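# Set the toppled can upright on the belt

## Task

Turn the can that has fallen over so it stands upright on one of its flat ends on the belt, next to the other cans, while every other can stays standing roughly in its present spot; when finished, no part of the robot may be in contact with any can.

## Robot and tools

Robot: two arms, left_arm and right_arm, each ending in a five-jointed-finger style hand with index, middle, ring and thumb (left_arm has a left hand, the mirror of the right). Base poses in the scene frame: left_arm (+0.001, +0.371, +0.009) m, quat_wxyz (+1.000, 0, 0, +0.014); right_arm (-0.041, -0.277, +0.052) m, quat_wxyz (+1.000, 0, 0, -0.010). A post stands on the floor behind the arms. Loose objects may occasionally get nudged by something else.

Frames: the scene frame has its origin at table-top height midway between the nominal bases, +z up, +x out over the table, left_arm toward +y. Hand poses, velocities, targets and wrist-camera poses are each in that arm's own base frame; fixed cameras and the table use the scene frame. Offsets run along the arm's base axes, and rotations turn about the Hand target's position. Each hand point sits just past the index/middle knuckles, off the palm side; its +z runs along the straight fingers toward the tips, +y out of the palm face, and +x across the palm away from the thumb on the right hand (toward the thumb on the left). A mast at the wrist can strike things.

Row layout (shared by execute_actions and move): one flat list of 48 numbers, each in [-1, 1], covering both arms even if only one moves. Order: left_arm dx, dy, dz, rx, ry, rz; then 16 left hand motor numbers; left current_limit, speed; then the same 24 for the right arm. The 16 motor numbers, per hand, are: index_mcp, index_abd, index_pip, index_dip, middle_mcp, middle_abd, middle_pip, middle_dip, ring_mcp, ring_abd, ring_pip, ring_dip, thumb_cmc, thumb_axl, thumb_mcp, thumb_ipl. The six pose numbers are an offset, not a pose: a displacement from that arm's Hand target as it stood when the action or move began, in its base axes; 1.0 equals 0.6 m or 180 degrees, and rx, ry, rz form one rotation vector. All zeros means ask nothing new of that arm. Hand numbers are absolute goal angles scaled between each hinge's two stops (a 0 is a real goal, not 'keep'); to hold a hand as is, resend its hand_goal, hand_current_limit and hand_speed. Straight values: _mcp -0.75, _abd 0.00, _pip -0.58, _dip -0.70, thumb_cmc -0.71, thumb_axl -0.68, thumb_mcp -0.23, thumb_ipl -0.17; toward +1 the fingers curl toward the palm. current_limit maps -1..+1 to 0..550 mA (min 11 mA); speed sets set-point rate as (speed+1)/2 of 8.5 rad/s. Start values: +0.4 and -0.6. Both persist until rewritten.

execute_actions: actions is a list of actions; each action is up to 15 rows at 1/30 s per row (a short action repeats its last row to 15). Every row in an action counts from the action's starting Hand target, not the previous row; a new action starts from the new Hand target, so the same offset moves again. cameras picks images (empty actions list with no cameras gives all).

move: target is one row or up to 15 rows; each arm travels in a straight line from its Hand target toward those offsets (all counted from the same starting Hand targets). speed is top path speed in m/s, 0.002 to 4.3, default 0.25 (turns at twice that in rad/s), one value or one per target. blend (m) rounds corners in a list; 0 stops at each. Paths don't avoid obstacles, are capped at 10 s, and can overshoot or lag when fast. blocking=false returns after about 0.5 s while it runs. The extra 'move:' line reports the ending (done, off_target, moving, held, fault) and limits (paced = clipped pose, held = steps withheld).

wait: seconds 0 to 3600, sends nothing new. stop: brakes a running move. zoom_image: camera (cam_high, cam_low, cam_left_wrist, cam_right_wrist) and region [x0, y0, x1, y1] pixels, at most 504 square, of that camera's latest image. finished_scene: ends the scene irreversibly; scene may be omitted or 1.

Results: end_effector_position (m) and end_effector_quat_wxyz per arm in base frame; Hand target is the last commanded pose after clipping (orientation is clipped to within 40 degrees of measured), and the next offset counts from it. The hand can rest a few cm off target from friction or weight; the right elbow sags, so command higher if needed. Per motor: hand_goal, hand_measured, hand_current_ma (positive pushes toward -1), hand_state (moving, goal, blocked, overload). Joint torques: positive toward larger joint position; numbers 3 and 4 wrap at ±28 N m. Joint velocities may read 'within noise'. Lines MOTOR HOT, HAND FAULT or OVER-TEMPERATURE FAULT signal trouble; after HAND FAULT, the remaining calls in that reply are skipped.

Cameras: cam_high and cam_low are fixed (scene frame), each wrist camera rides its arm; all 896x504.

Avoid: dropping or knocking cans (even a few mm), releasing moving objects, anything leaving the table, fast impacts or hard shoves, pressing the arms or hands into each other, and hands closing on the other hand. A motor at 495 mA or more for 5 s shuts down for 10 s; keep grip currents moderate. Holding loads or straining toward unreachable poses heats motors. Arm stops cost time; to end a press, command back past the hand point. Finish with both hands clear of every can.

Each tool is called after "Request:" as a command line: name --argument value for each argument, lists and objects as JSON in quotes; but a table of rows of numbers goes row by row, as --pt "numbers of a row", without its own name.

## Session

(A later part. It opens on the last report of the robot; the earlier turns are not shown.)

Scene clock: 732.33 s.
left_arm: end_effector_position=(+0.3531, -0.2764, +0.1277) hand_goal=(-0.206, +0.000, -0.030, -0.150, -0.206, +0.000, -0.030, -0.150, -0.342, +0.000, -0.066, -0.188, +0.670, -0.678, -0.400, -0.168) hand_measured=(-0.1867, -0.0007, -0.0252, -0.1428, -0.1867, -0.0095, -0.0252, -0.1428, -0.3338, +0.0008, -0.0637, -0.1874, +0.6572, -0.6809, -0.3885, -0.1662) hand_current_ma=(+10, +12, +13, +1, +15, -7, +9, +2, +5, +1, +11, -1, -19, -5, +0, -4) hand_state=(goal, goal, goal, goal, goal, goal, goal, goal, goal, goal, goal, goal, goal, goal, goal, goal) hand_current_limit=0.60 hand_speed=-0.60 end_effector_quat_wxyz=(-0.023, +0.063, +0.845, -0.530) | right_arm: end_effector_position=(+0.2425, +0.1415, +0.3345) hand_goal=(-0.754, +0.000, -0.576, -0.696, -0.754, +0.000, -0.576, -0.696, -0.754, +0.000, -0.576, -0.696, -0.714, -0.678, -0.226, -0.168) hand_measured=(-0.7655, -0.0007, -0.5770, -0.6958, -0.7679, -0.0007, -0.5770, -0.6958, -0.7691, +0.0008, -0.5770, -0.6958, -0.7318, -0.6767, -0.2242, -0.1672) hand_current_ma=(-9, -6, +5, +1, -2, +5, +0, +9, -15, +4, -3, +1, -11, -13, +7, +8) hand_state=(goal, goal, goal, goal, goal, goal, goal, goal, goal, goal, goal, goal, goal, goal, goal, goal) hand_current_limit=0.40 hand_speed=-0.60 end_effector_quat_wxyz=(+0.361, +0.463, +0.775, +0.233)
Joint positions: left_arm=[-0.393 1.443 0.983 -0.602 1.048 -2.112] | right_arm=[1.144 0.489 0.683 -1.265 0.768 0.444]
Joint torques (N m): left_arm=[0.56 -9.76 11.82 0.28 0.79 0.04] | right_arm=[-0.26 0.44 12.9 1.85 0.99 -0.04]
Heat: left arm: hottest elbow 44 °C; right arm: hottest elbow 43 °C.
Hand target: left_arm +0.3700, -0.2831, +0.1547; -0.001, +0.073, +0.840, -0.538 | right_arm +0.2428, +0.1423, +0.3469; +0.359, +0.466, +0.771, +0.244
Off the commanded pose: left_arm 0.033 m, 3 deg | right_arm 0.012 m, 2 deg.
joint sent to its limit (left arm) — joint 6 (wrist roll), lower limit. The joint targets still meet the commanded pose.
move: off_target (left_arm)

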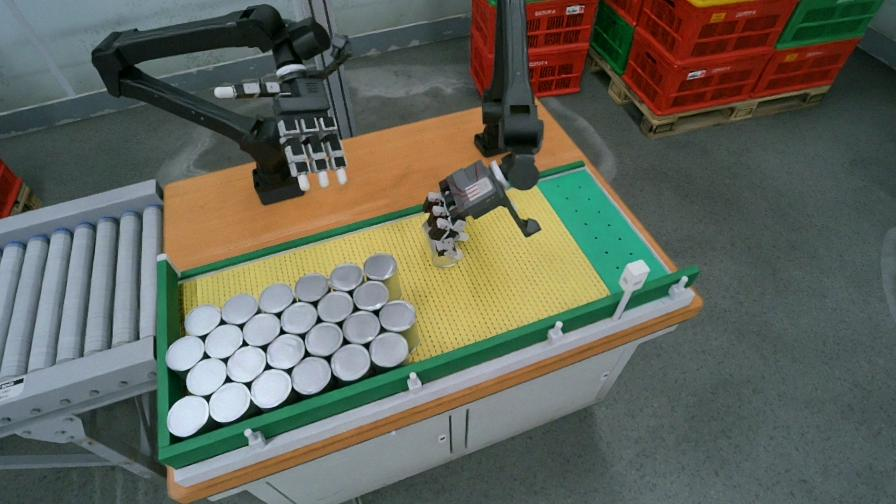

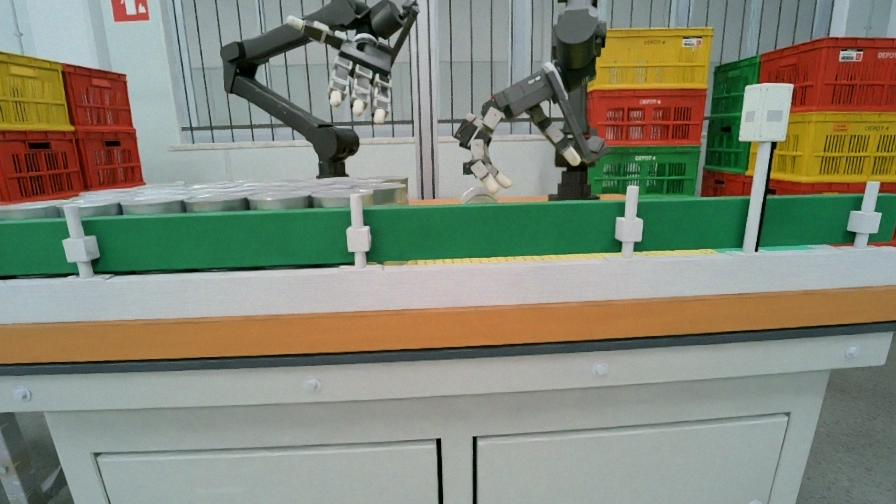

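Request:
move --target '[0.0,0.05,0.08,0,0,0,-0.205,0,-0.03,-0.15,-0.205,0,-0.03,-0.15,-0.342,0,-0.066,-0.188,0.671,-0.678,-0.4,-0.168,0.6,-0.6,0,0,0,0,0,0,-0.754,0,-0.576,-0.696,-0.754,0,-0.576,-0.696,-0.754,0,-0.576,-0.696,-0.714,-0.678,-0.226,-0.168,0.4,-0.6]' --cameras '["cam_high","cam_low"]' --speed 0.15

Request:
zoom_image --camera "cam_low" --region '[430, 120, 550, 210]'

Request:
zoom_image --camera "cam_high" --region '[400, 190, 500, 290]'

Scene clock: 738.53 s.
left_arm: end_effector_position=(+0.3519, -0.2501, +0.1798) hand_goal=(-0.206, +0.000, -0.030, -0.150, -0.206, +0.000, -0.030, -0.150, -0.342, +0.000, -0.066, -0.188, +0.670, -0.678, -0.400, -0.168) hand_measured=(-0.1879, +0.0008, -0.0252, -0.1416, -0.1879, -0.0109, -0.0252, -0.1428, -0.3338, -0.0007, -0.0637, -0.1874, +0.6597, -0.6809, -0.3885, -0.1653) hand_current_ma=(+16, +10, +1, +3, +22, -2, +9, +9, +14, +5, +12, +5, -8, -3, +12, -6) hand_state=(goal, goal, goal, goal, goal, goal, goal, goal, goal, goal, goal, goal, goal, goal, goal, goal) hand_current_limit=0.60 hand_speed=-0.60 end_effector_quat_wxyz=(-0.026, +0.057, +0.845, -0.531) | right_arm: end_effector_position=(+0.2425, +0.1415, +0.3345) hand_goal=(-0.754, +0.000, -0.576, -0.696, -0.754, +0.000, -0.576, -0.696, -0.754, +0.000, -0.576, -0.696, -0.714, -0.678, -0.226, -0.168) hand_measured=(-0.7655, -0.0007, -0.5770, -0.6958, -0.7667, -0.0007, -0.5770, -0.6958, -0.7679, +0.0008, -0.5757, -0.6958, -0.7305, -0.6767, -0.2242, -0.1681) hand_current_ma=(-11, +3, -4, +1, -11, +5, +8, +5, -31, +9, +10, +3, -15, +5, +8, +13) hand_state=(goal, goal, goal, goal, goal, goal, goal, goal, goal, goal, goal, goal, goal, goal, goal, goal) hand_current_limit=0.40 hand_speed=-0.60 end_effector_quat_wxyz=(+0.361, +0.463, +0.775, +0.233)
Joint positions: left_arm=[-0.333 1.375 1.068 -0.843 1.075 -2.022] | right_arm=[1.144 0.489 0.683 -1.265 0.768 0.444]
Joint torques (N m): left_arm=[0.97 -8.29 12.25 0.18 1.02 0.28] | right_arm=[-0.26 0.44 12.9 1.83 1 -0.04]
Heat: left arm: hottest elbow 45 °C; right arm: hottest elbow 43 °C.
Hand target: left_arm +0.3702, -0.2531, +0.2028; -0.001, +0.073, +0.840, -0.538 | right_arm +0.2428, +0.1423, +0.3469; +0.359, +0.466, +0.771, +0.244
Off the commanded pose: left_arm 0.029 m, 3 deg | right_arm 0.012 m, 2 deg.
move: off_target (left_arm)

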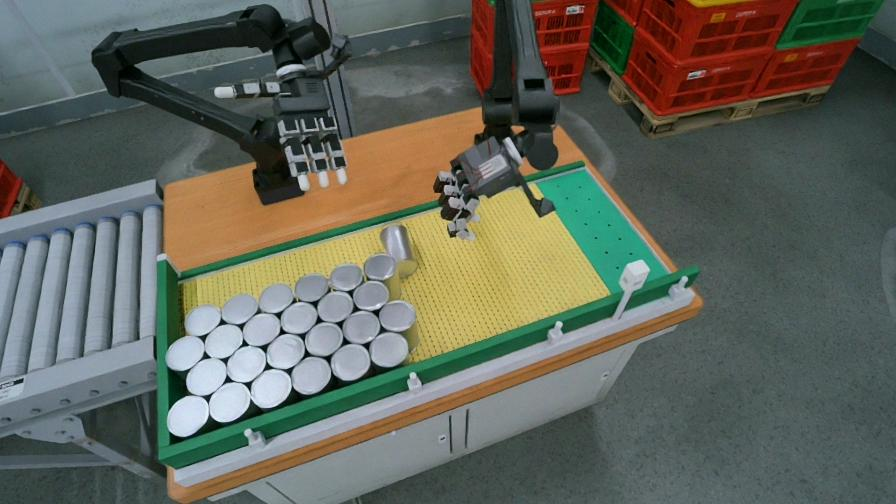

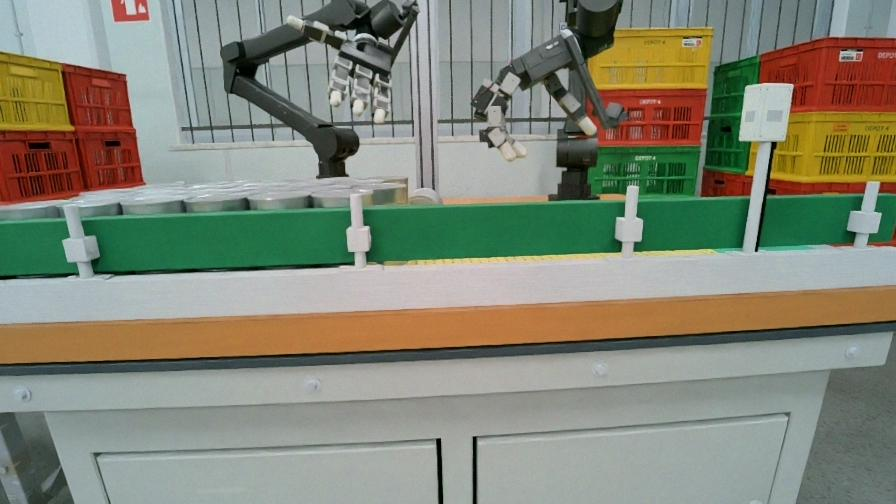

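Scaled by 4.200 from the camera's image (finer frame: 1280x720).

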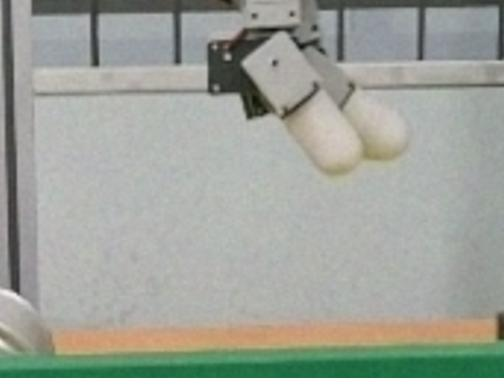

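Scaled by 5.040 from the camera's image (finer frame: 1280x720).

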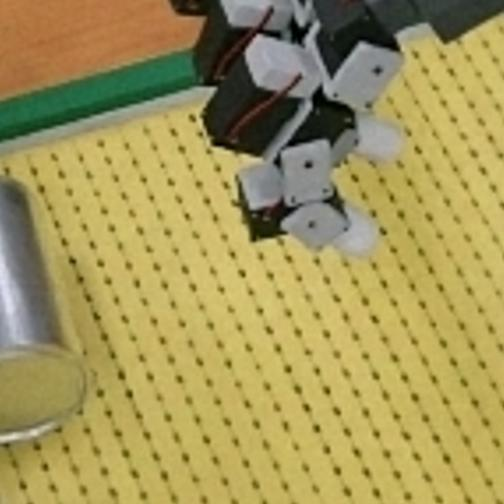

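Request:
zoom_image --camera "cam_high" --region '[350, 210, 440, 310]'

Request:
zoom_image --camera "cam_low" --region '[370, 150, 470, 220]'

Scaled by 5.040 from the camera's image (finer frame: 1280x720).

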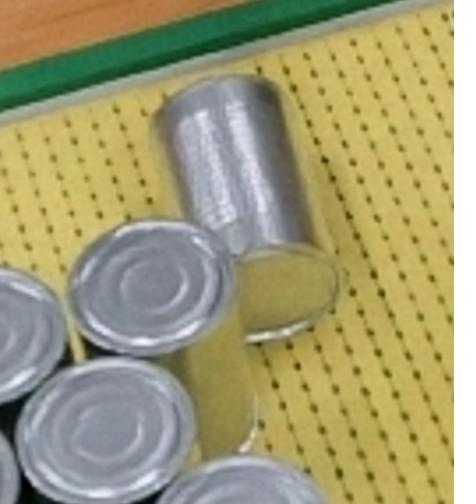

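Scaled by 5.040 from the camera's image (finer frame: 1280x720).

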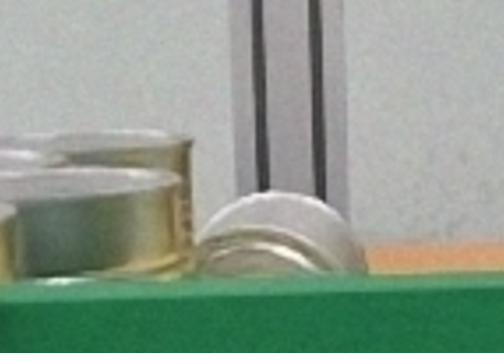

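Request:
move --target '[0.033,0.722,0.08,0,0,0.333,-0.205,0,-0.03,-0.15,-0.205,0,-0.03,-0.15,-0.342,0,-0.066,-0.188,0.671,-0.678,-0.4,-0.168,0.6,-0.6,0,0,0,0,0,0,-0.754,0,-0.576,-0.696,-0.754,0,-0.576,-0.696,-0.754,0,-0.576,-0.696,-0.714,-0.678,-0.226,-0.168,0.4,-0.6]' --cameras '["cam_high"]' --speed 0.25

Request:
move --target '[0,0,0,0,0,0,-0.205,0,-0.03,-0.15,-0.205,0,-0.03,-0.15,-0.342,0,-0.066,-0.188,0.671,-0.678,-0.4,-0.168,0.6,-0.6,0.2103,0.2037,-0.1648,-0.1683,0.2477,0.3216,-0.754,0,-0.576,-0.696,-0.754,0,-0.576,-0.696,-0.754,0,-0.576,-0.696,-0.714,-0.678,-0.226,-0.168,0.4,-0.6]' --cameras '["cam_high","cam_low"]' --speed 0.2

Scene clock: 850.80 s.
left_arm: end_effector_position=(+0.3747, +0.1656, +0.2294) hand_goal=(-0.206, +0.000, -0.030, -0.150, -0.206, +0.000, -0.030, -0.150, -0.342, +0.000, -0.066, -0.188, +0.670, -0.678, -0.400, -0.168) hand_measured=(-0.1879, -0.0007, -0.0252, -0.1428, -0.1879, -0.0095, -0.0252, -0.1428, -0.3338, -0.0007, -0.0650, -0.1862, +0.6597, -0.6735, -0.3885, -0.1653) hand_current_ma=(+5, +16, -4, -8, +14, -8, +18, +8, +8, +5, +1, +7, -10, +3, +5, -15) hand_state=(goal, goal, goal, goal, goal, goal, goal, goal, goal, goal, goal, goal, goal, goal, goal, goal) hand_current_limit=0.60 hand_speed=-0.60 end_effector_quat_wxyz=(+0.244, -0.365, +0.764, -0.473) | right_arm: end_effector_position=(+0.2425, +0.1415, +0.3345) hand_goal=(-0.754, +0.000, -0.576, -0.696, -0.754, +0.000, -0.576, -0.696, -0.754, +0.000, -0.576, -0.696, -0.714, -0.678, -0.226, -0.168) hand_measured=(-0.7655, -0.0007, -0.5770, -0.6958, -0.7667, +0.0008, -0.5770, -0.6958, -0.7691, -0.0007, -0.5770, -0.6958, -0.7318, -0.6767, -0.2242, -0.1681) hand_current_ma=(-14, +2, +2, -2, -24, -5, +3, +19, -15, +9, -15, +8, -17, -2, +2, +10) hand_state=(goal, goal, goal, goal, goal, goal, goal, goal, goal, goal, goal, goal, goal, goal, goal, goal) hand_current_limit=0.40 hand_speed=-0.60 end_effector_quat_wxyz=(+0.361, +0.463, +0.775, +0.233)
Joint positions: left_arm=[0.717 1.287 1.121 -1.002 1.08 -1.989] | right_arm=[1.144 0.489 0.683 -1.265 0.768 0.444]
Joint torques (N m): left_arm=[0.73 -6.3 12.79 1.35 0.85 -0.05] | right_arm=[-0.21 0.44 12.89 1.83 1 -0.04]
Heat: left arm: hottest elbow 50 °C; right arm: hottest elbow 44 °C.
Hand target: left_arm +0.3900, +0.1801, +0.2509; +0.268, -0.356, +0.764, -0.466 | right_arm +0.2428, +0.1423, +0.3469; +0.359, +0.466, +0.771, +0.244
Off the commanded pose: left_arm 0.030 m, 3 deg | right_arm 0.012 m, 2 deg.
move: off_target (left_arm)

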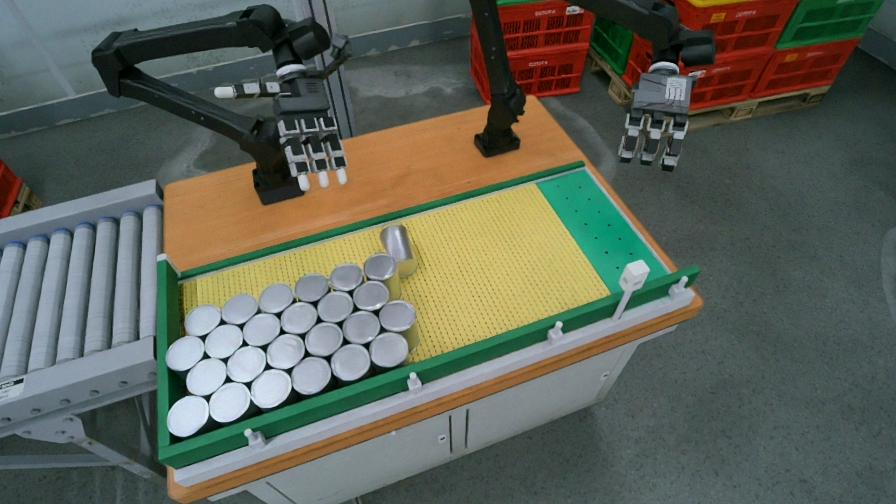

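Scene clock: 855.10 s.
left_arm: end_effector_position=(+0.3748, +0.1656, +0.2294) hand_goal=(-0.206, +0.000, -0.030, -0.150, -0.206, +0.000, -0.030, -0.150, -0.342, +0.000, -0.066, -0.188, +0.670, -0.678, -0.400, -0.168) hand_measured=(-0.1879, +0.0008, -0.0252, -0.1416, -0.1879, -0.0095, -0.0252, -0.1416, -0.3338, +0.0008, -0.0650, -0.1862, +0.6597, -0.6735, -0.3895, -0.1662) hand_current_ma=(+9, +6, +3, +5, +20, -1, +12, +3, +13, +0, +13, +5, -7, -1, +2, -12) hand_state=(goal, goal, goal, goal, goal, goal, goal, goal, goal, goal, goal, goal, goal, goal, goal, goal) hand_current_limit=0.60 hand_speed=-0.60 end_effector_quat_wxyz=(+0.244, -0.365, +0.764, -0.473) | right_arm: end_effector_position=(+0.3564, +0.2627, +0.2338) hand_goal=(-0.754, +0.000, -0.576, -0.696, -0.754, +0.000, -0.576, -0.696, -0.754, +0.000, -0.576, -0.696, -0.714, -0.678, -0.226, -0.168) hand_measured=(-0.7571, -0.0051, -0.5693, -0.6958, -0.7535, -0.0036, -0.5654, -0.6971, -0.7535, -0.0109, -0.5654, -0.6958, -0.7192, -0.6777, -0.2183, -0.1672) hand_current_ma=(-1, +8, +8, -13, -7, +8, +22, +6, -11, +6, +7, +2, +2, -13, +18, +8) hand_state=(goal, goal, goal, goal, goal, goal, goal, goal, goal, goal, goal, goal, goal, goal, goal, goal) hand_current_limit=0.40 hand_speed=-0.60 end_effector_quat_wxyz=(-0.011, +0.001, +1.000, -0.004)
Joint positions: left_arm=[0.717 1.287 1.121 -1.002 1.08 -1.99] | right_arm=[0.49 1.344 1.26 -1.509 -0.003 -1.079]
Joint torques (N m): left_arm=[0.73 -6.36 12.77 1.33 0.84 -0.05] | right_arm=[-1.14 -10.34 13.79 0.38 0.07 -0.13]
Heat: left arm: hottest elbow 51 °C; right arm: hottest elbow 44 °C.
Hand target: left_arm +0.3900, +0.1801, +0.2509; +0.268, -0.356, +0.764, -0.466 | right_arm +0.3691, +0.2645, +0.2480; +0.000, +0.000, +1.000, +0.001
Off the commanded pose: left_arm 0.030 m, 3 deg | right_arm 0.019 m, 1 deg.
move: off_target (right_arm)

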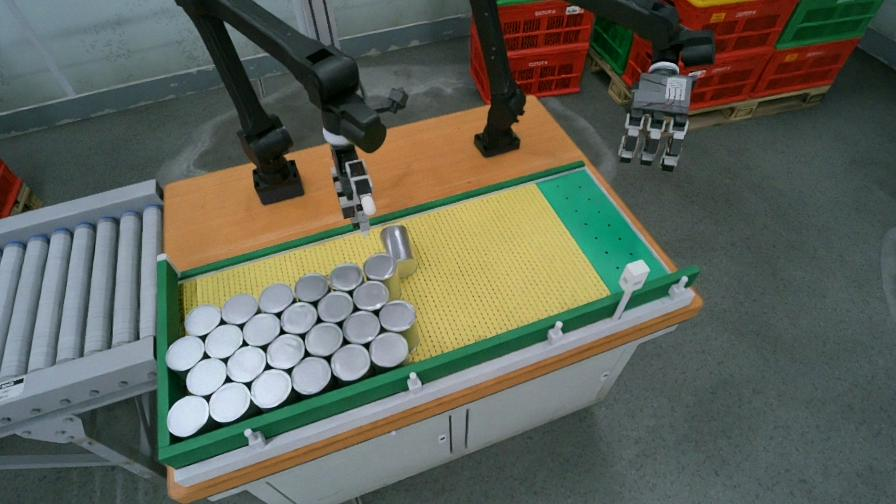

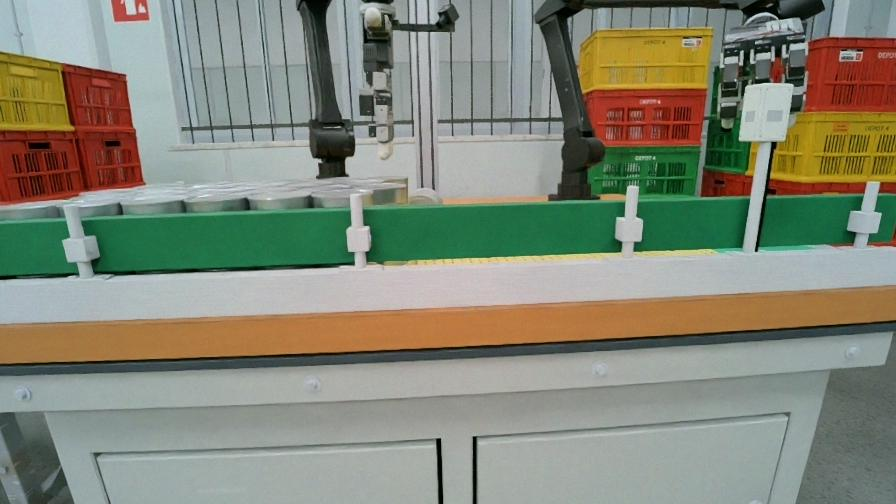

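Request:
zoom_image --camera "cam_low" --region '[340, 100, 460, 220]'

Request:
zoom_image --camera "cam_high" --region '[310, 150, 430, 270]'

Scaled by 4.200 from the camera's image (finer frame: 1280x720).

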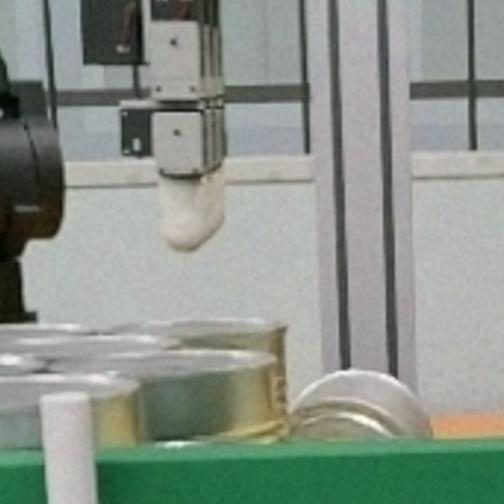

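Scaled by 4.200 from the camera's image (finer frame: 1280x720).

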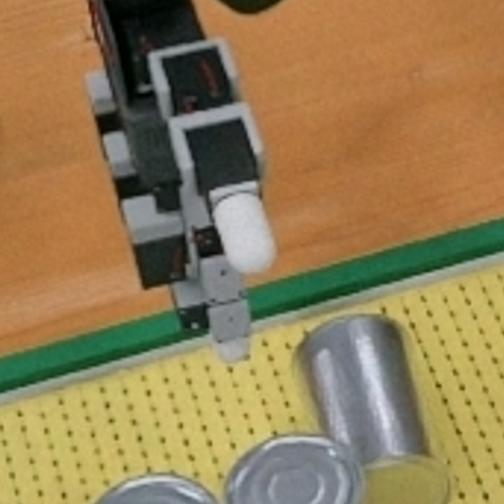

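Request:
move --target '[0,0,0,0,0,0,-0.205,0,-0.03,-0.15,-0.205,0,-0.03,-0.15,-0.342,0,-0.066,-0.188,0.671,-0.678,-0.4,-0.168,0.6,-0.6,0.008,0,-0.195,0,0,0,-0.754,0,-0.576,-0.696,-0.754,0,-0.576,-0.696,-0.754,0,-0.576,-0.696,-0.714,-0.678,-0.226,-0.168,0.4,-0.6]' --cameras '["cam_high","cam_low"]' --speed 0.12

Request:
zoom_image --camera "cam_low" --region '[340, 100, 460, 220]'

Request:
zoom_image --camera "cam_high" --region '[330, 180, 450, 300]'

Scene clock: 877.23 s.
left_arm: end_effector_position=(+0.3748, +0.1656, +0.2294) hand_goal=(-0.206, +0.000, -0.030, -0.150, -0.206, +0.000, -0.030, -0.150, -0.342, +0.000, -0.066, -0.188, +0.670, -0.678, -0.400, -0.168) hand_measured=(-0.1879, +0.0008, -0.0252, -0.1428, -0.1879, -0.0109, -0.0252, -0.1416, -0.3326, -0.0007, -0.0663, -0.1862, +0.6597, -0.6735, -0.3885, -0.1662) hand_current_ma=(+14, +9, -3, +8, +15, -6, +6, -1, +11, +9, +13, +7, -6, +7, +4, -5) hand_state=(goal, goal, goal, goal, goal, goal, goal, goal, goal, goal, goal, goal, goal, goal, goal, goal) hand_current_limit=0.60 hand_speed=-0.60 end_effector_quat_wxyz=(+0.244, -0.365, +0.764, -0.473) | right_arm: end_effector_position=(+0.3690, +0.2676, +0.1349) hand_goal=(-0.754, +0.000, -0.576, -0.696, -0.754, +0.000, -0.576, -0.696, -0.754, +0.000, -0.576, -0.696, -0.714, -0.678, -0.226, -0.168) hand_measured=(-0.7571, -0.0124, -0.5705, -0.6958, -0.7535, -0.0109, -0.5641, -0.6958, -0.7547, -0.0109, -0.5654, -0.6971, -0.7192, -0.6777, -0.2173, -0.1672) hand_current_ma=(-3, -14, +2, +2, +12, -4, +21, +10, -11, +6, +5, +9, -2, -11, +15, +10) hand_state=(goal, goal, goal, goal, goal, goal, goal, goal, goal, goal, goal, goal, goal, goal, goal, goal) hand_current_limit=0.40 hand_speed=-0.60 end_effector_quat_wxyz=(+0.000, +0.000, +1.000, +0.002)
Joint positions: left_arm=[0.717 1.287 1.121 -1.002 1.08 -1.99] | right_arm=[0.485 1.422 1.067 -1.213 -0.003 -1.085]
Joint torques (N m): left_arm=[0.73 -6.36 12.77 1.35 0.84 -0.05] | right_arm=[-1.2 -11.11 9.63 1.2 0.06 -0.13]
Heat: left arm: hottest elbow 54 °C; right arm: hottest elbow 46 °C.
Hand target: left_arm +0.3900, +0.1801, +0.2509; +0.268, -0.356, +0.764, -0.466 | right_arm +0.3738, +0.2645, +0.1309; +0.000, +0.000, +1.000, +0.001
Off the commanded pose: left_arm 0.030 m, 3 deg | right_arm 0.007 m, 0 deg.
move: done

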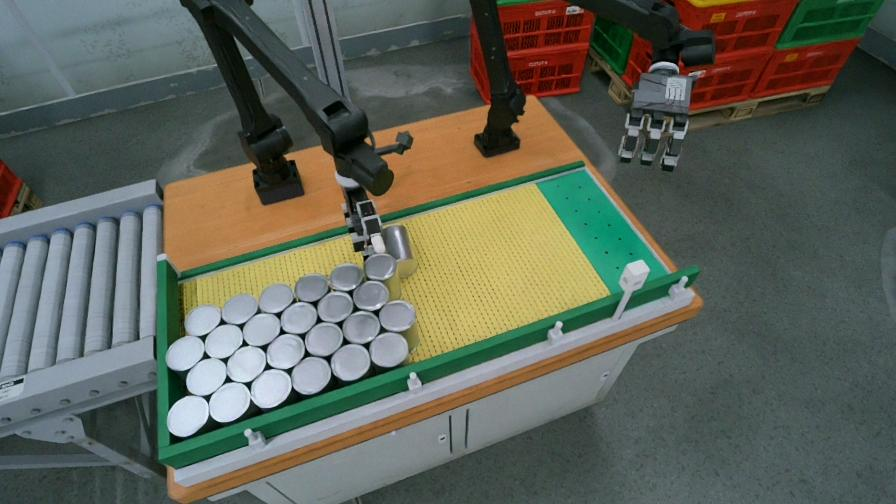

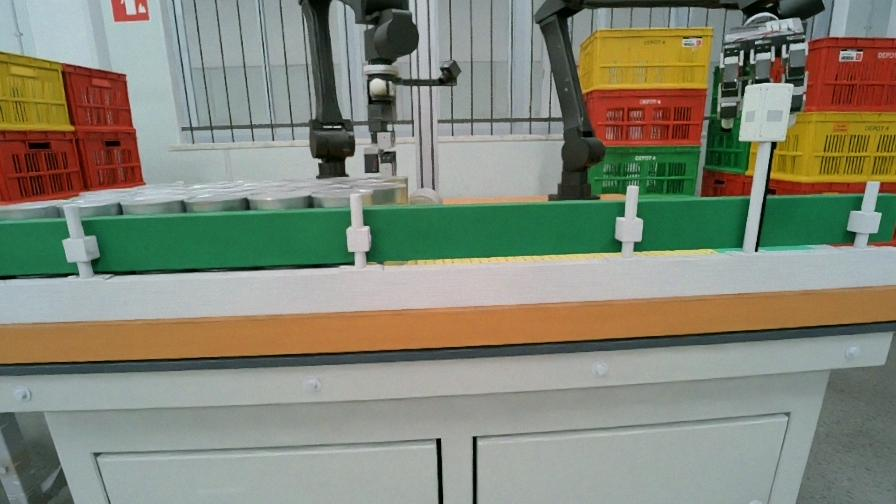

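Scaled by 4.200 from the camera's image (finer frame: 1280x720).

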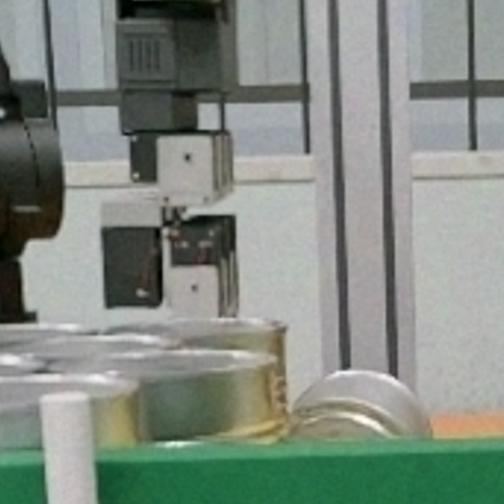

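Scaled by 4.200 from the camera's image (finer frame: 1280x720).

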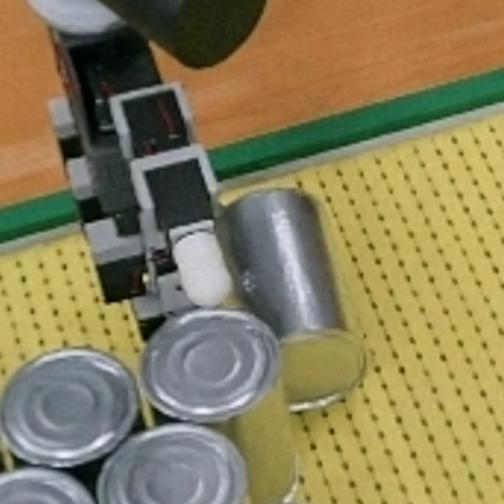

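Request:
move --pt "0 0 0 0 0 0 -0.205 0 -0.03 -0.15 -0.205 0 -0.03 -0.15 -0.342 0 -0.066 -0.188 0.671 -0.678 -0.4 -0.168 0.6 -0.6 0 0 -0.028 0 0 0 -0.754 0 -0.576 -0.696 -0.754 0 -0.576 -0.696 -0.754 0 -0.576 -0.696 -0.714 -0.678 -0.226 -0.168 0.4 -0.6" --pt "0 0 0 0 0 0 -0.205 0 -0.03 -0.15 -0.205 0 -0.03 -0.15 -0.342 0 -0.066 -0.188 0.671 -0.678 -0.4 -0.168 0.6 -0.6 -0.001 0.05 -0.028 0 0 0 -0.754 0 -0.576 -0.696 -0.754 0 -0.576 -0.696 -0.754 0 -0.576 -0.696 -0.714 -0.678 -0.226 -0.168 0.4 -0.6" --cameras '["cam_high","cam_low"]' --speed 0.04

Request:
zoom_image --camera "cam_high" --region '[330, 180, 450, 300]'

Scene clock: 891.90 s.
left_arm: end_effector_position=(+0.3748, +0.1656, +0.2294) hand_goal=(-0.206, +0.000, -0.030, -0.150, -0.206, +0.000, -0.030, -0.150, -0.342, +0.000, -0.066, -0.188, +0.670, -0.678, -0.400, -0.168) hand_measured=(-0.1879, +0.0008, -0.0252, -0.1428, -0.1879, -0.0109, -0.0252, -0.1416, -0.3338, -0.0007, -0.0650, -0.1862, +0.6597, -0.6735, -0.3885, -0.1653) hand_current_ma=(+11, +11, -4, -2, +12, -1, +21, +10, +10, +0, +6, +6, -6, +4, +5, -11) hand_state=(goal, goal, goal, goal, goal, goal, goal, goal, goal, goal, goal, goal, goal, goal, goal, goal) hand_current_limit=0.60 hand_speed=-0.60 end_effector_quat_wxyz=(+0.244, -0.365, +0.764, -0.473) | right_arm: end_effector_position=(+0.3606, +0.2829, +0.1058) hand_goal=(-0.754, +0.000, -0.576, -0.696, -0.754, +0.000, -0.576, -0.696, -0.754, +0.000, -0.576, -0.696, -0.714, -0.678, -0.226, -0.168) hand_measured=(-0.7571, -0.0124, -0.5693, -0.6971, -0.7547, -0.0095, -0.5654, -0.6945, -0.7547, -0.0124, -0.5654, -0.6958, -0.7192, -0.6767, -0.2173, -0.1681) hand_current_ma=(+1, -15, +5, +7, +5, -3, +18, +8, -6, +0, +7, +2, +5, -12, +15, -1) hand_state=(goal, goal, goal, goal, goal, goal, goal, goal, goal, goal, goal, goal, goal, goal, goal, goal) hand_current_limit=0.40 hand_speed=-0.60 end_effector_quat_wxyz=(-0.012, +0.000, +1.000, -0.006)
Joint positions: left_arm=[0.717 1.287 1.121 -1.002 1.08 -1.99] | right_arm=[0.53 1.47 1.039 -1.167 -0.002 -1.042]
Joint torques (N m): left_arm=[0.73 -6.36 12.77 1.36 0.84 -0.05] | right_arm=[0.56 -11.16 12.15 1.02 0.02 0.07]
Heat: left arm: hottest elbow 55 °C; right arm: hottest elbow 43 °C.
Hand target: left_arm +0.3900, +0.1801, +0.2509; +0.268, -0.356, +0.764, -0.466 | right_arm +0.3730, +0.2946, +0.1142; +0.000, +0.000, +1.000, +0.001
Off the commanded pose: left_arm 0.030 m, 3 deg | right_arm 0.019 m, 2 deg.
move: off_target (right_arm)

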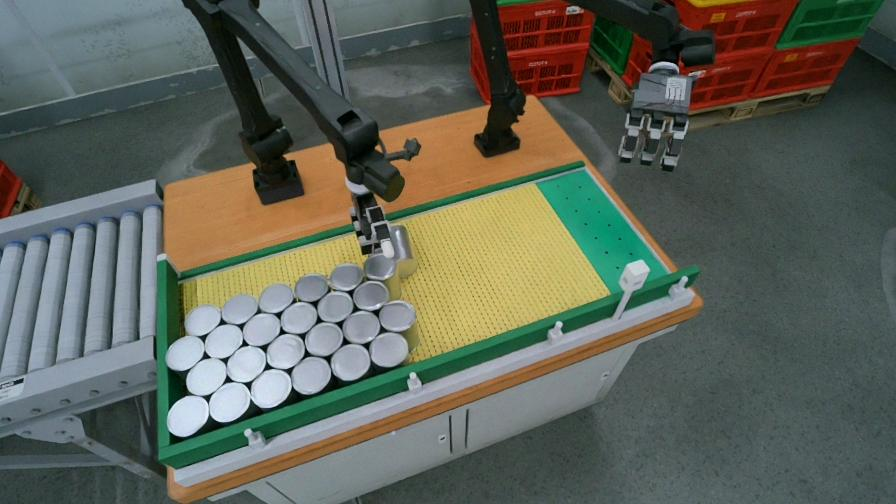

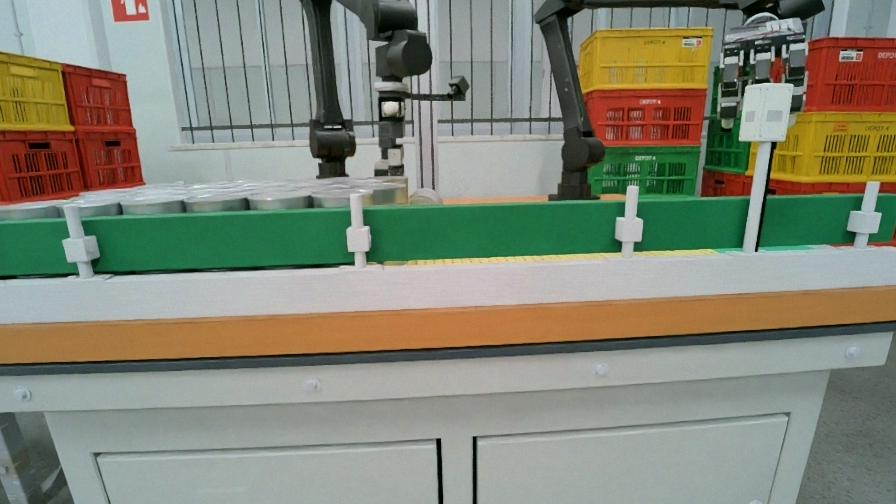

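Scaled by 4.200 from the camera's image (finer frame: 1280x720).

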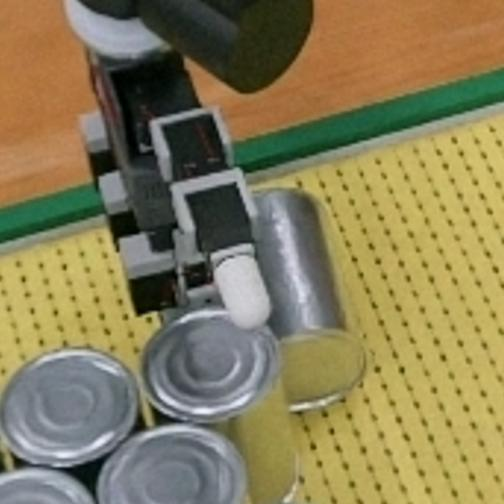

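Request:
move --target '[0,0,0,0,0,0,-0.205,0,-0.03,-0.15,-0.205,0,-0.03,-0.15,-0.342,0,-0.066,-0.188,0.671,-0.678,-0.4,-0.168,0.6,-0.6,0.01,0.08,0.02,0,0,0,-0.754,0,-0.576,-0.696,-0.754,0,-0.576,-0.696,-0.754,0,-0.576,-0.696,-0.714,-0.678,-0.226,-0.168,0.4,-0.6]' --cameras '["cam_high","cam_low"]' --speed 0.03

Request:
zoom_image --camera "cam_high" --region '[350, 180, 470, 300]'

Scene clock: 901.10 s.
left_arm: end_effector_position=(+0.3748, +0.1656, +0.2294) hand_goal=(-0.206, +0.000, -0.030, -0.150, -0.206, +0.000, -0.030, -0.150, -0.342, +0.000, -0.066, -0.188, +0.670, -0.678, -0.400, -0.168) hand_measured=(-0.1879, +0.0008, -0.0252, -0.1428, -0.1879, -0.0095, -0.0252, -0.1416, -0.3338, -0.0007, -0.0650, -0.1874, +0.6597, -0.6735, -0.3885, -0.1653) hand_current_ma=(+18, +19, +2, -9, +14, -5, +12, +4, +19, +11, +10, +8, -13, +4, -1, -12) hand_state=(goal, goal, goal, goal, goal, goal, goal, goal, goal, goal, goal, goal, goal, goal, goal, goal) hand_current_limit=0.60 hand_speed=-0.60 end_effector_quat_wxyz=(+0.244, -0.365, +0.764, -0.473) | right_arm: end_effector_position=(+0.3695, +0.3304, +0.1170) hand_goal=(-0.754, +0.000, -0.576, -0.696, -0.754, +0.000, -0.576, -0.696, -0.754, +0.000, -0.576, -0.696, -0.714, -0.678, -0.226, -0.168) hand_measured=(-0.7583, -0.0036, -0.5693, -0.6958, -0.7535, -0.0109, -0.5641, -0.6958, -0.7547, -0.0124, -0.5641, -0.6958, -0.7180, -0.6777, -0.2173, -0.1681) hand_current_ma=(+8, -6, -2, +0, +0, -8, +11, +12, -13, -2, +6, +16, +1, -7, +26, +10) hand_state=(goal, goal, goal, goal, goal, goal, goal, goal, goal, goal, goal, goal, goal, goal, goal, goal) hand_current_limit=0.40 hand_speed=-0.60 end_effector_quat_wxyz=(-0.007, +0.000, +1.000, -0.004)
Joint positions: left_arm=[0.717 1.287 1.121 -1.002 1.08 -1.99] | right_arm=[0.616 1.534 1.142 -1.194 -0.002 -0.955]
Joint torques (N m): left_arm=[0.73 -6.36 12.77 1.35 0.84 -0.05] | right_arm=[0.67 -12.34 12.82 0.38 0.02 0.1]
Heat: left arm: hottest elbow 56 °C; right arm: hottest elbow 43 °C.
Hand target: left_arm +0.3900, +0.1801, +0.2509; +0.268, -0.356, +0.764, -0.466 | right_arm +0.3791, +0.3425, +0.1261; +0.000, +0.000, +1.000, +0.001
Off the commanded pose: left_arm 0.030 m, 3 deg | right_arm 0.018 m, 1 deg.
move: off_target (right_arm)

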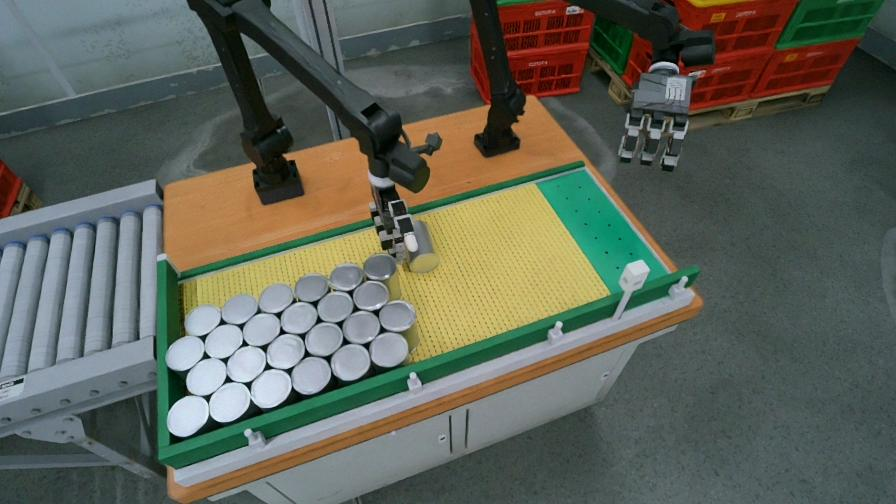

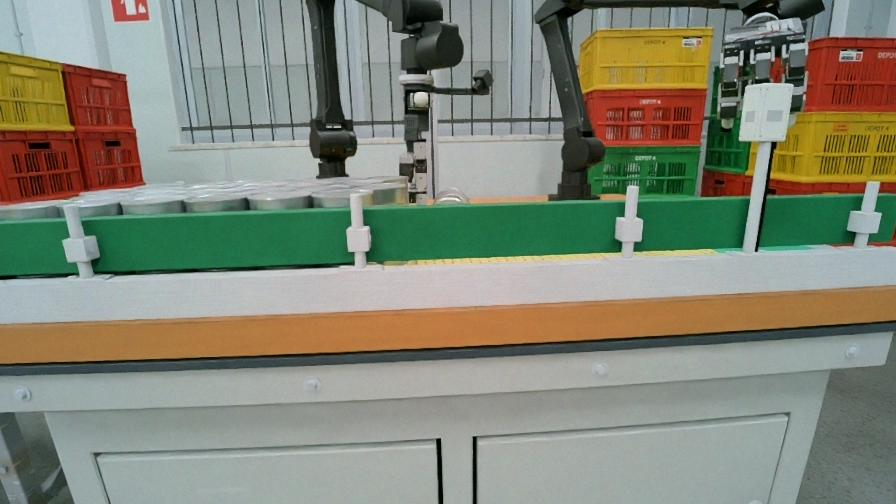

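Scaled by 4.200 from the camera's image (finer frame: 1280x720).

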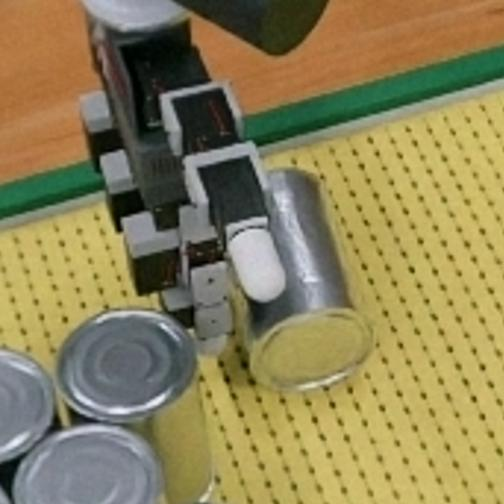

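Request:
move --target '[0,0,0,0,0,0,-0.205,0,-0.03,-0.15,-0.205,0,-0.03,-0.15,-0.342,0,-0.066,-0.188,0.671,-0.678,-0.4,-0.168,0.6,-0.6,-0.004,0.32,0.003,0,0,0,-0.754,0,-0.576,-0.696,-0.754,0,-0.576,-0.696,-0.754,0,-0.576,-0.696,-0.714,-0.678,-0.226,-0.168,0.4,-0.6]' --cameras '["cam_high","cam_low"]' --speed 0.035

Request:
zoom_image --camera "cam_high" --region '[420, 160, 560, 300]'

Scene clock: 911.73 s.
left_arm: end_effector_position=(+0.3748, +0.1656, +0.2294) hand_goal=(-0.206, +0.000, -0.030, -0.150, -0.206, +0.000, -0.030, -0.150, -0.342, +0.000, -0.066, -0.188, +0.670, -0.678, -0.400, -0.168) hand_measured=(-0.1879, -0.0007, -0.0252, -0.1428, -0.1879, -0.0095, -0.0252, -0.1428, -0.3338, -0.0007, -0.0650, -0.1862, +0.6597, -0.6735, -0.3895, -0.1662) hand_current_ma=(+13, +0, -1, +0, +11, -4, +9, +3, +23, +0, +11, -6, -12, +10, +15, -5) hand_state=(goal, goal, goal, goal, goal, goal, goal, goal, goal, goal, goal, goal, goal, goal, goal, goal) hand_current_limit=0.60 hand_speed=-0.60 end_effector_quat_wxyz=(+0.244, -0.365, +0.764, -0.473) | right_arm: end_effector_position=(+0.3727, +0.5201, +0.1215) hand_goal=(-0.754, +0.000, -0.576, -0.696, -0.754, +0.000, -0.576, -0.696, -0.754, +0.000, -0.576, -0.696, -0.714, -0.678, -0.226, -0.168) hand_measured=(-0.7571, -0.0036, -0.5718, -0.6958, -0.7535, -0.0109, -0.5654, -0.6945, -0.7547, -0.0124, -0.5641, -0.6958, -0.7192, -0.6767, -0.2163, -0.1681) hand_current_ma=(-3, -2, -1, +7, -4, -12, +16, +5, -16, +4, +1, +4, -5, -4, +16, +11) hand_state=(goal, goal, goal, goal, goal, goal, goal, goal, goal, goal, goal, goal, goal, goal, goal, goal) hand_current_limit=0.40 hand_speed=-0.60 end_effector_quat_wxyz=(-0.005, +0.000, +1.000, -0.005)
Joint positions: left_arm=[0.717 1.287 1.121 -1.002 1.08 -1.99] | right_arm=[0.894 1.858 1.582 -1.308 -0.002 -0.677]
Joint torques (N m): left_arm=[0.73 -6.36 12.77 1.36 0.84 -0.05] | right_arm=[0.62 -17.96 13.33 0.43 0.06 0.12]
Heat: left arm: hottest elbow 56 °C; right arm: hottest elbow 43 °C.
Hand target: left_arm +0.3900, +0.1801, +0.2509; +0.268, -0.356, +0.764, -0.466 | right_arm +0.3769, +0.5345, +0.1279; +0.000, +0.001, +1.000, +0.001
Off the commanded pose: left_arm 0.030 m, 3 deg | right_arm 0.016 m, 1 deg.
move: off_target (right_arm)

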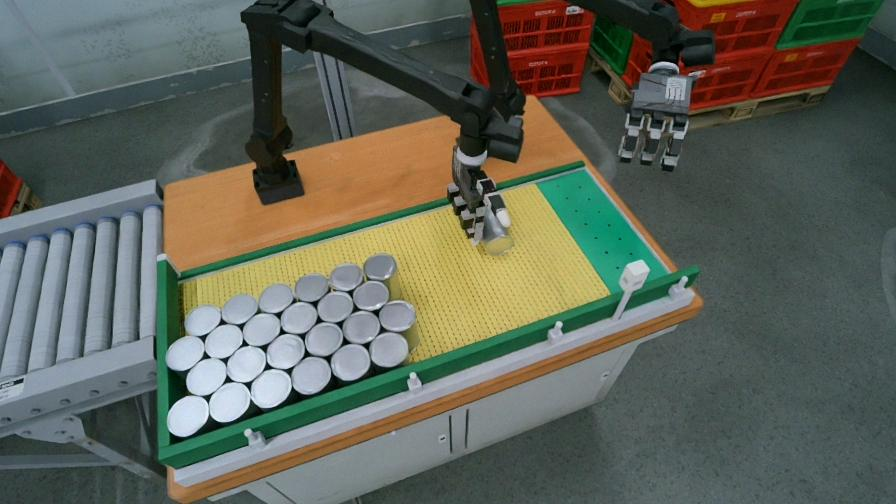

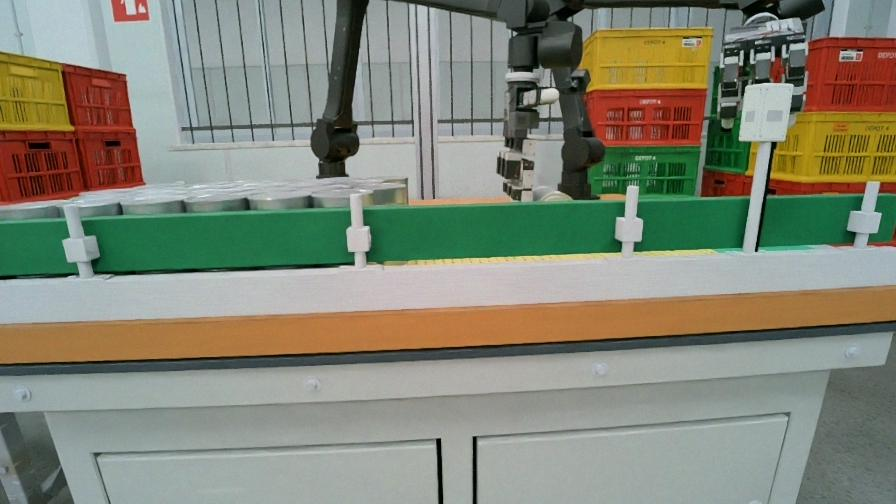

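Scaled by 3.600 from the camera's image (finer frame: 1280x720).

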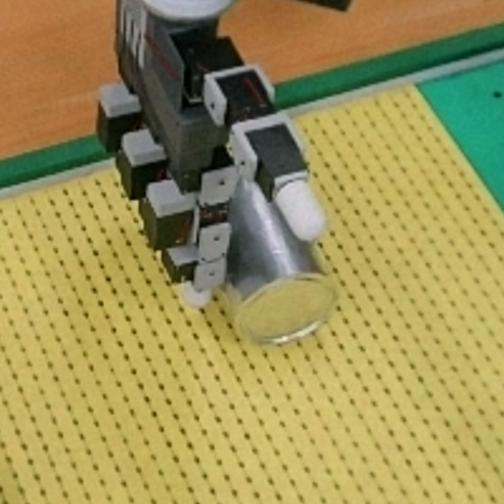

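Request:
move --pt "0 0 0 0 0 0 -0.205 0 -0.03 -0.15 -0.205 0 -0.03 -0.15 -0.342 0 -0.066 -0.188 0.671 -0.678 -0.4 -0.168 0.6 -0.6 0 0.03 0 0 0 0 -0.754 0 -0.576 -0.696 -0.754 0 -0.576 -0.696 -0.754 0 -0.576 -0.696 -0.714 -0.678 -0.226 -0.168 0.4 -0.6" --pt "0 0 0 0 0 0 -0.205 0 -0.03 -0.15 -0.205 0 -0.03 -0.15 -0.342 0 -0.066 -0.188 0.671 -0.678 -0.4 -0.168 0.6 -0.6 0 -0.07 0.0 0 0 0 -0.754 0 -0.576 -0.696 -0.754 0 -0.576 -0.696 -0.754 0 -0.576 -0.696 -0.714 -0.678 -0.226 -0.168 0.4 -0.6" --cameras '["cam_high","cam_low"]' --speed 0.035

Request:
zoom_image --camera "cam_high" --region '[420, 160, 560, 300]'

Scene clock: 924.90 s.
left_arm: end_effector_position=(+0.3748, +0.1656, +0.2294) hand_goal=(-0.206, +0.000, -0.030, -0.150, -0.206, +0.000, -0.030, -0.150, -0.342, +0.000, -0.066, -0.188, +0.670, -0.678, -0.400, -0.168) hand_measured=(-0.1879, +0.0008, -0.0252, -0.1428, -0.1879, -0.0095, -0.0252, -0.1416, -0.3338, -0.0007, -0.0663, -0.1862, +0.6597, -0.6735, -0.3885, -0.1662) hand_current_ma=(+10, -1, +6, +1, +14, -14, +4, +7, +6, +1, +1, +3, -18, +7, +4, -10) hand_state=(goal, goal, goal, goal, goal, goal, goal, goal, goal, goal, goal, goal, goal, goal, goal, goal) hand_current_limit=0.60 hand_speed=-0.60 end_effector_quat_wxyz=(+0.244, -0.365, +0.764, -0.473) | right_arm: end_effector_position=(+0.3714, +0.4953, +0.1195) hand_goal=(-0.754, +0.000, -0.576, -0.696, -0.754, +0.000, -0.576, -0.696, -0.754, +0.000, -0.576, -0.696, -0.714, -0.678, -0.226, -0.168) hand_measured=(-0.7559, -0.0036, -0.5731, -0.6958, -0.7535, -0.0109, -0.5654, -0.6958, -0.7547, -0.0109, -0.5654, -0.6958, -0.7180, -0.6767, -0.2173, -0.1681) hand_current_ma=(+1, -7, +0, +4, +5, +3, +15, +17, -16, +3, +5, +9, +6, -18, +22, +8) hand_state=(goal, goal, goal, goal, goal, goal, goal, goal, goal, goal, goal, goal, goal, goal, goal, goal) hand_current_limit=0.40 hand_speed=-0.60 end_effector_quat_wxyz=(-0.007, +0.001, +1.000, -0.007)
Joint positions: left_arm=[0.717 1.287 1.121 -1.002 1.08 -1.99] | right_arm=[0.867 1.813 1.512 -1.29 -0.002 -0.702]
Joint torques (N m): left_arm=[0.73 -6.36 12.78 1.36 0.84 -0.05] | right_arm=[-1.14 -20.31 9.44 1.14 0.08 -0.13]
Heat: left arm: hottest elbow 56 °C; right arm: hottest elbow 43 °C.
Hand target: left_arm +0.3900, +0.1801, +0.2509; +0.268, -0.356, +0.764, -0.466 | right_arm +0.3768, +0.4925, +0.1278; +0.000, +0.000, +1.000, +0.000
Off the commanded pose: left_arm 0.030 m, 3 deg | right_arm 0.010 m, 1 deg.
move: done

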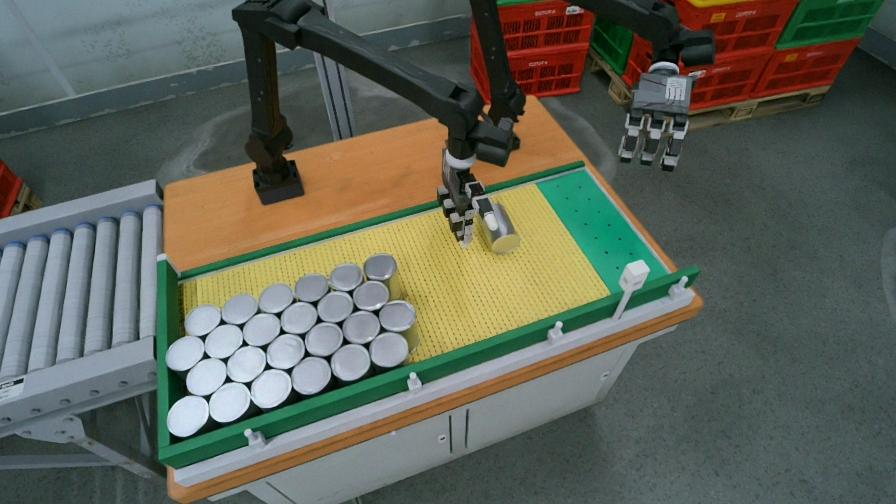

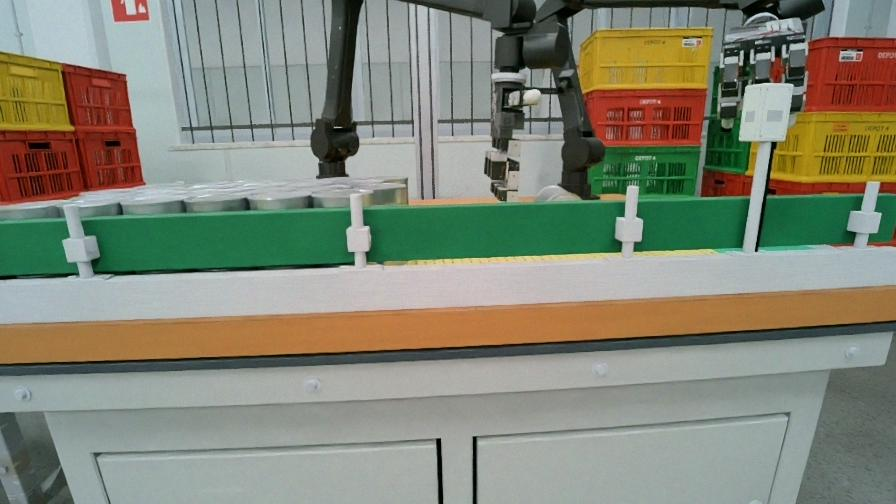

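Scaled by 3.600 from the camera's image (finer frame: 1280x720).

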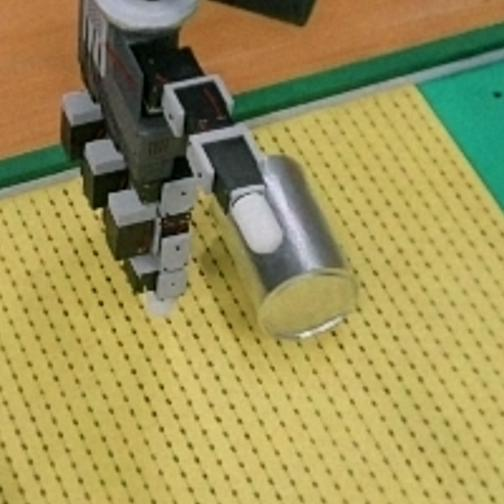

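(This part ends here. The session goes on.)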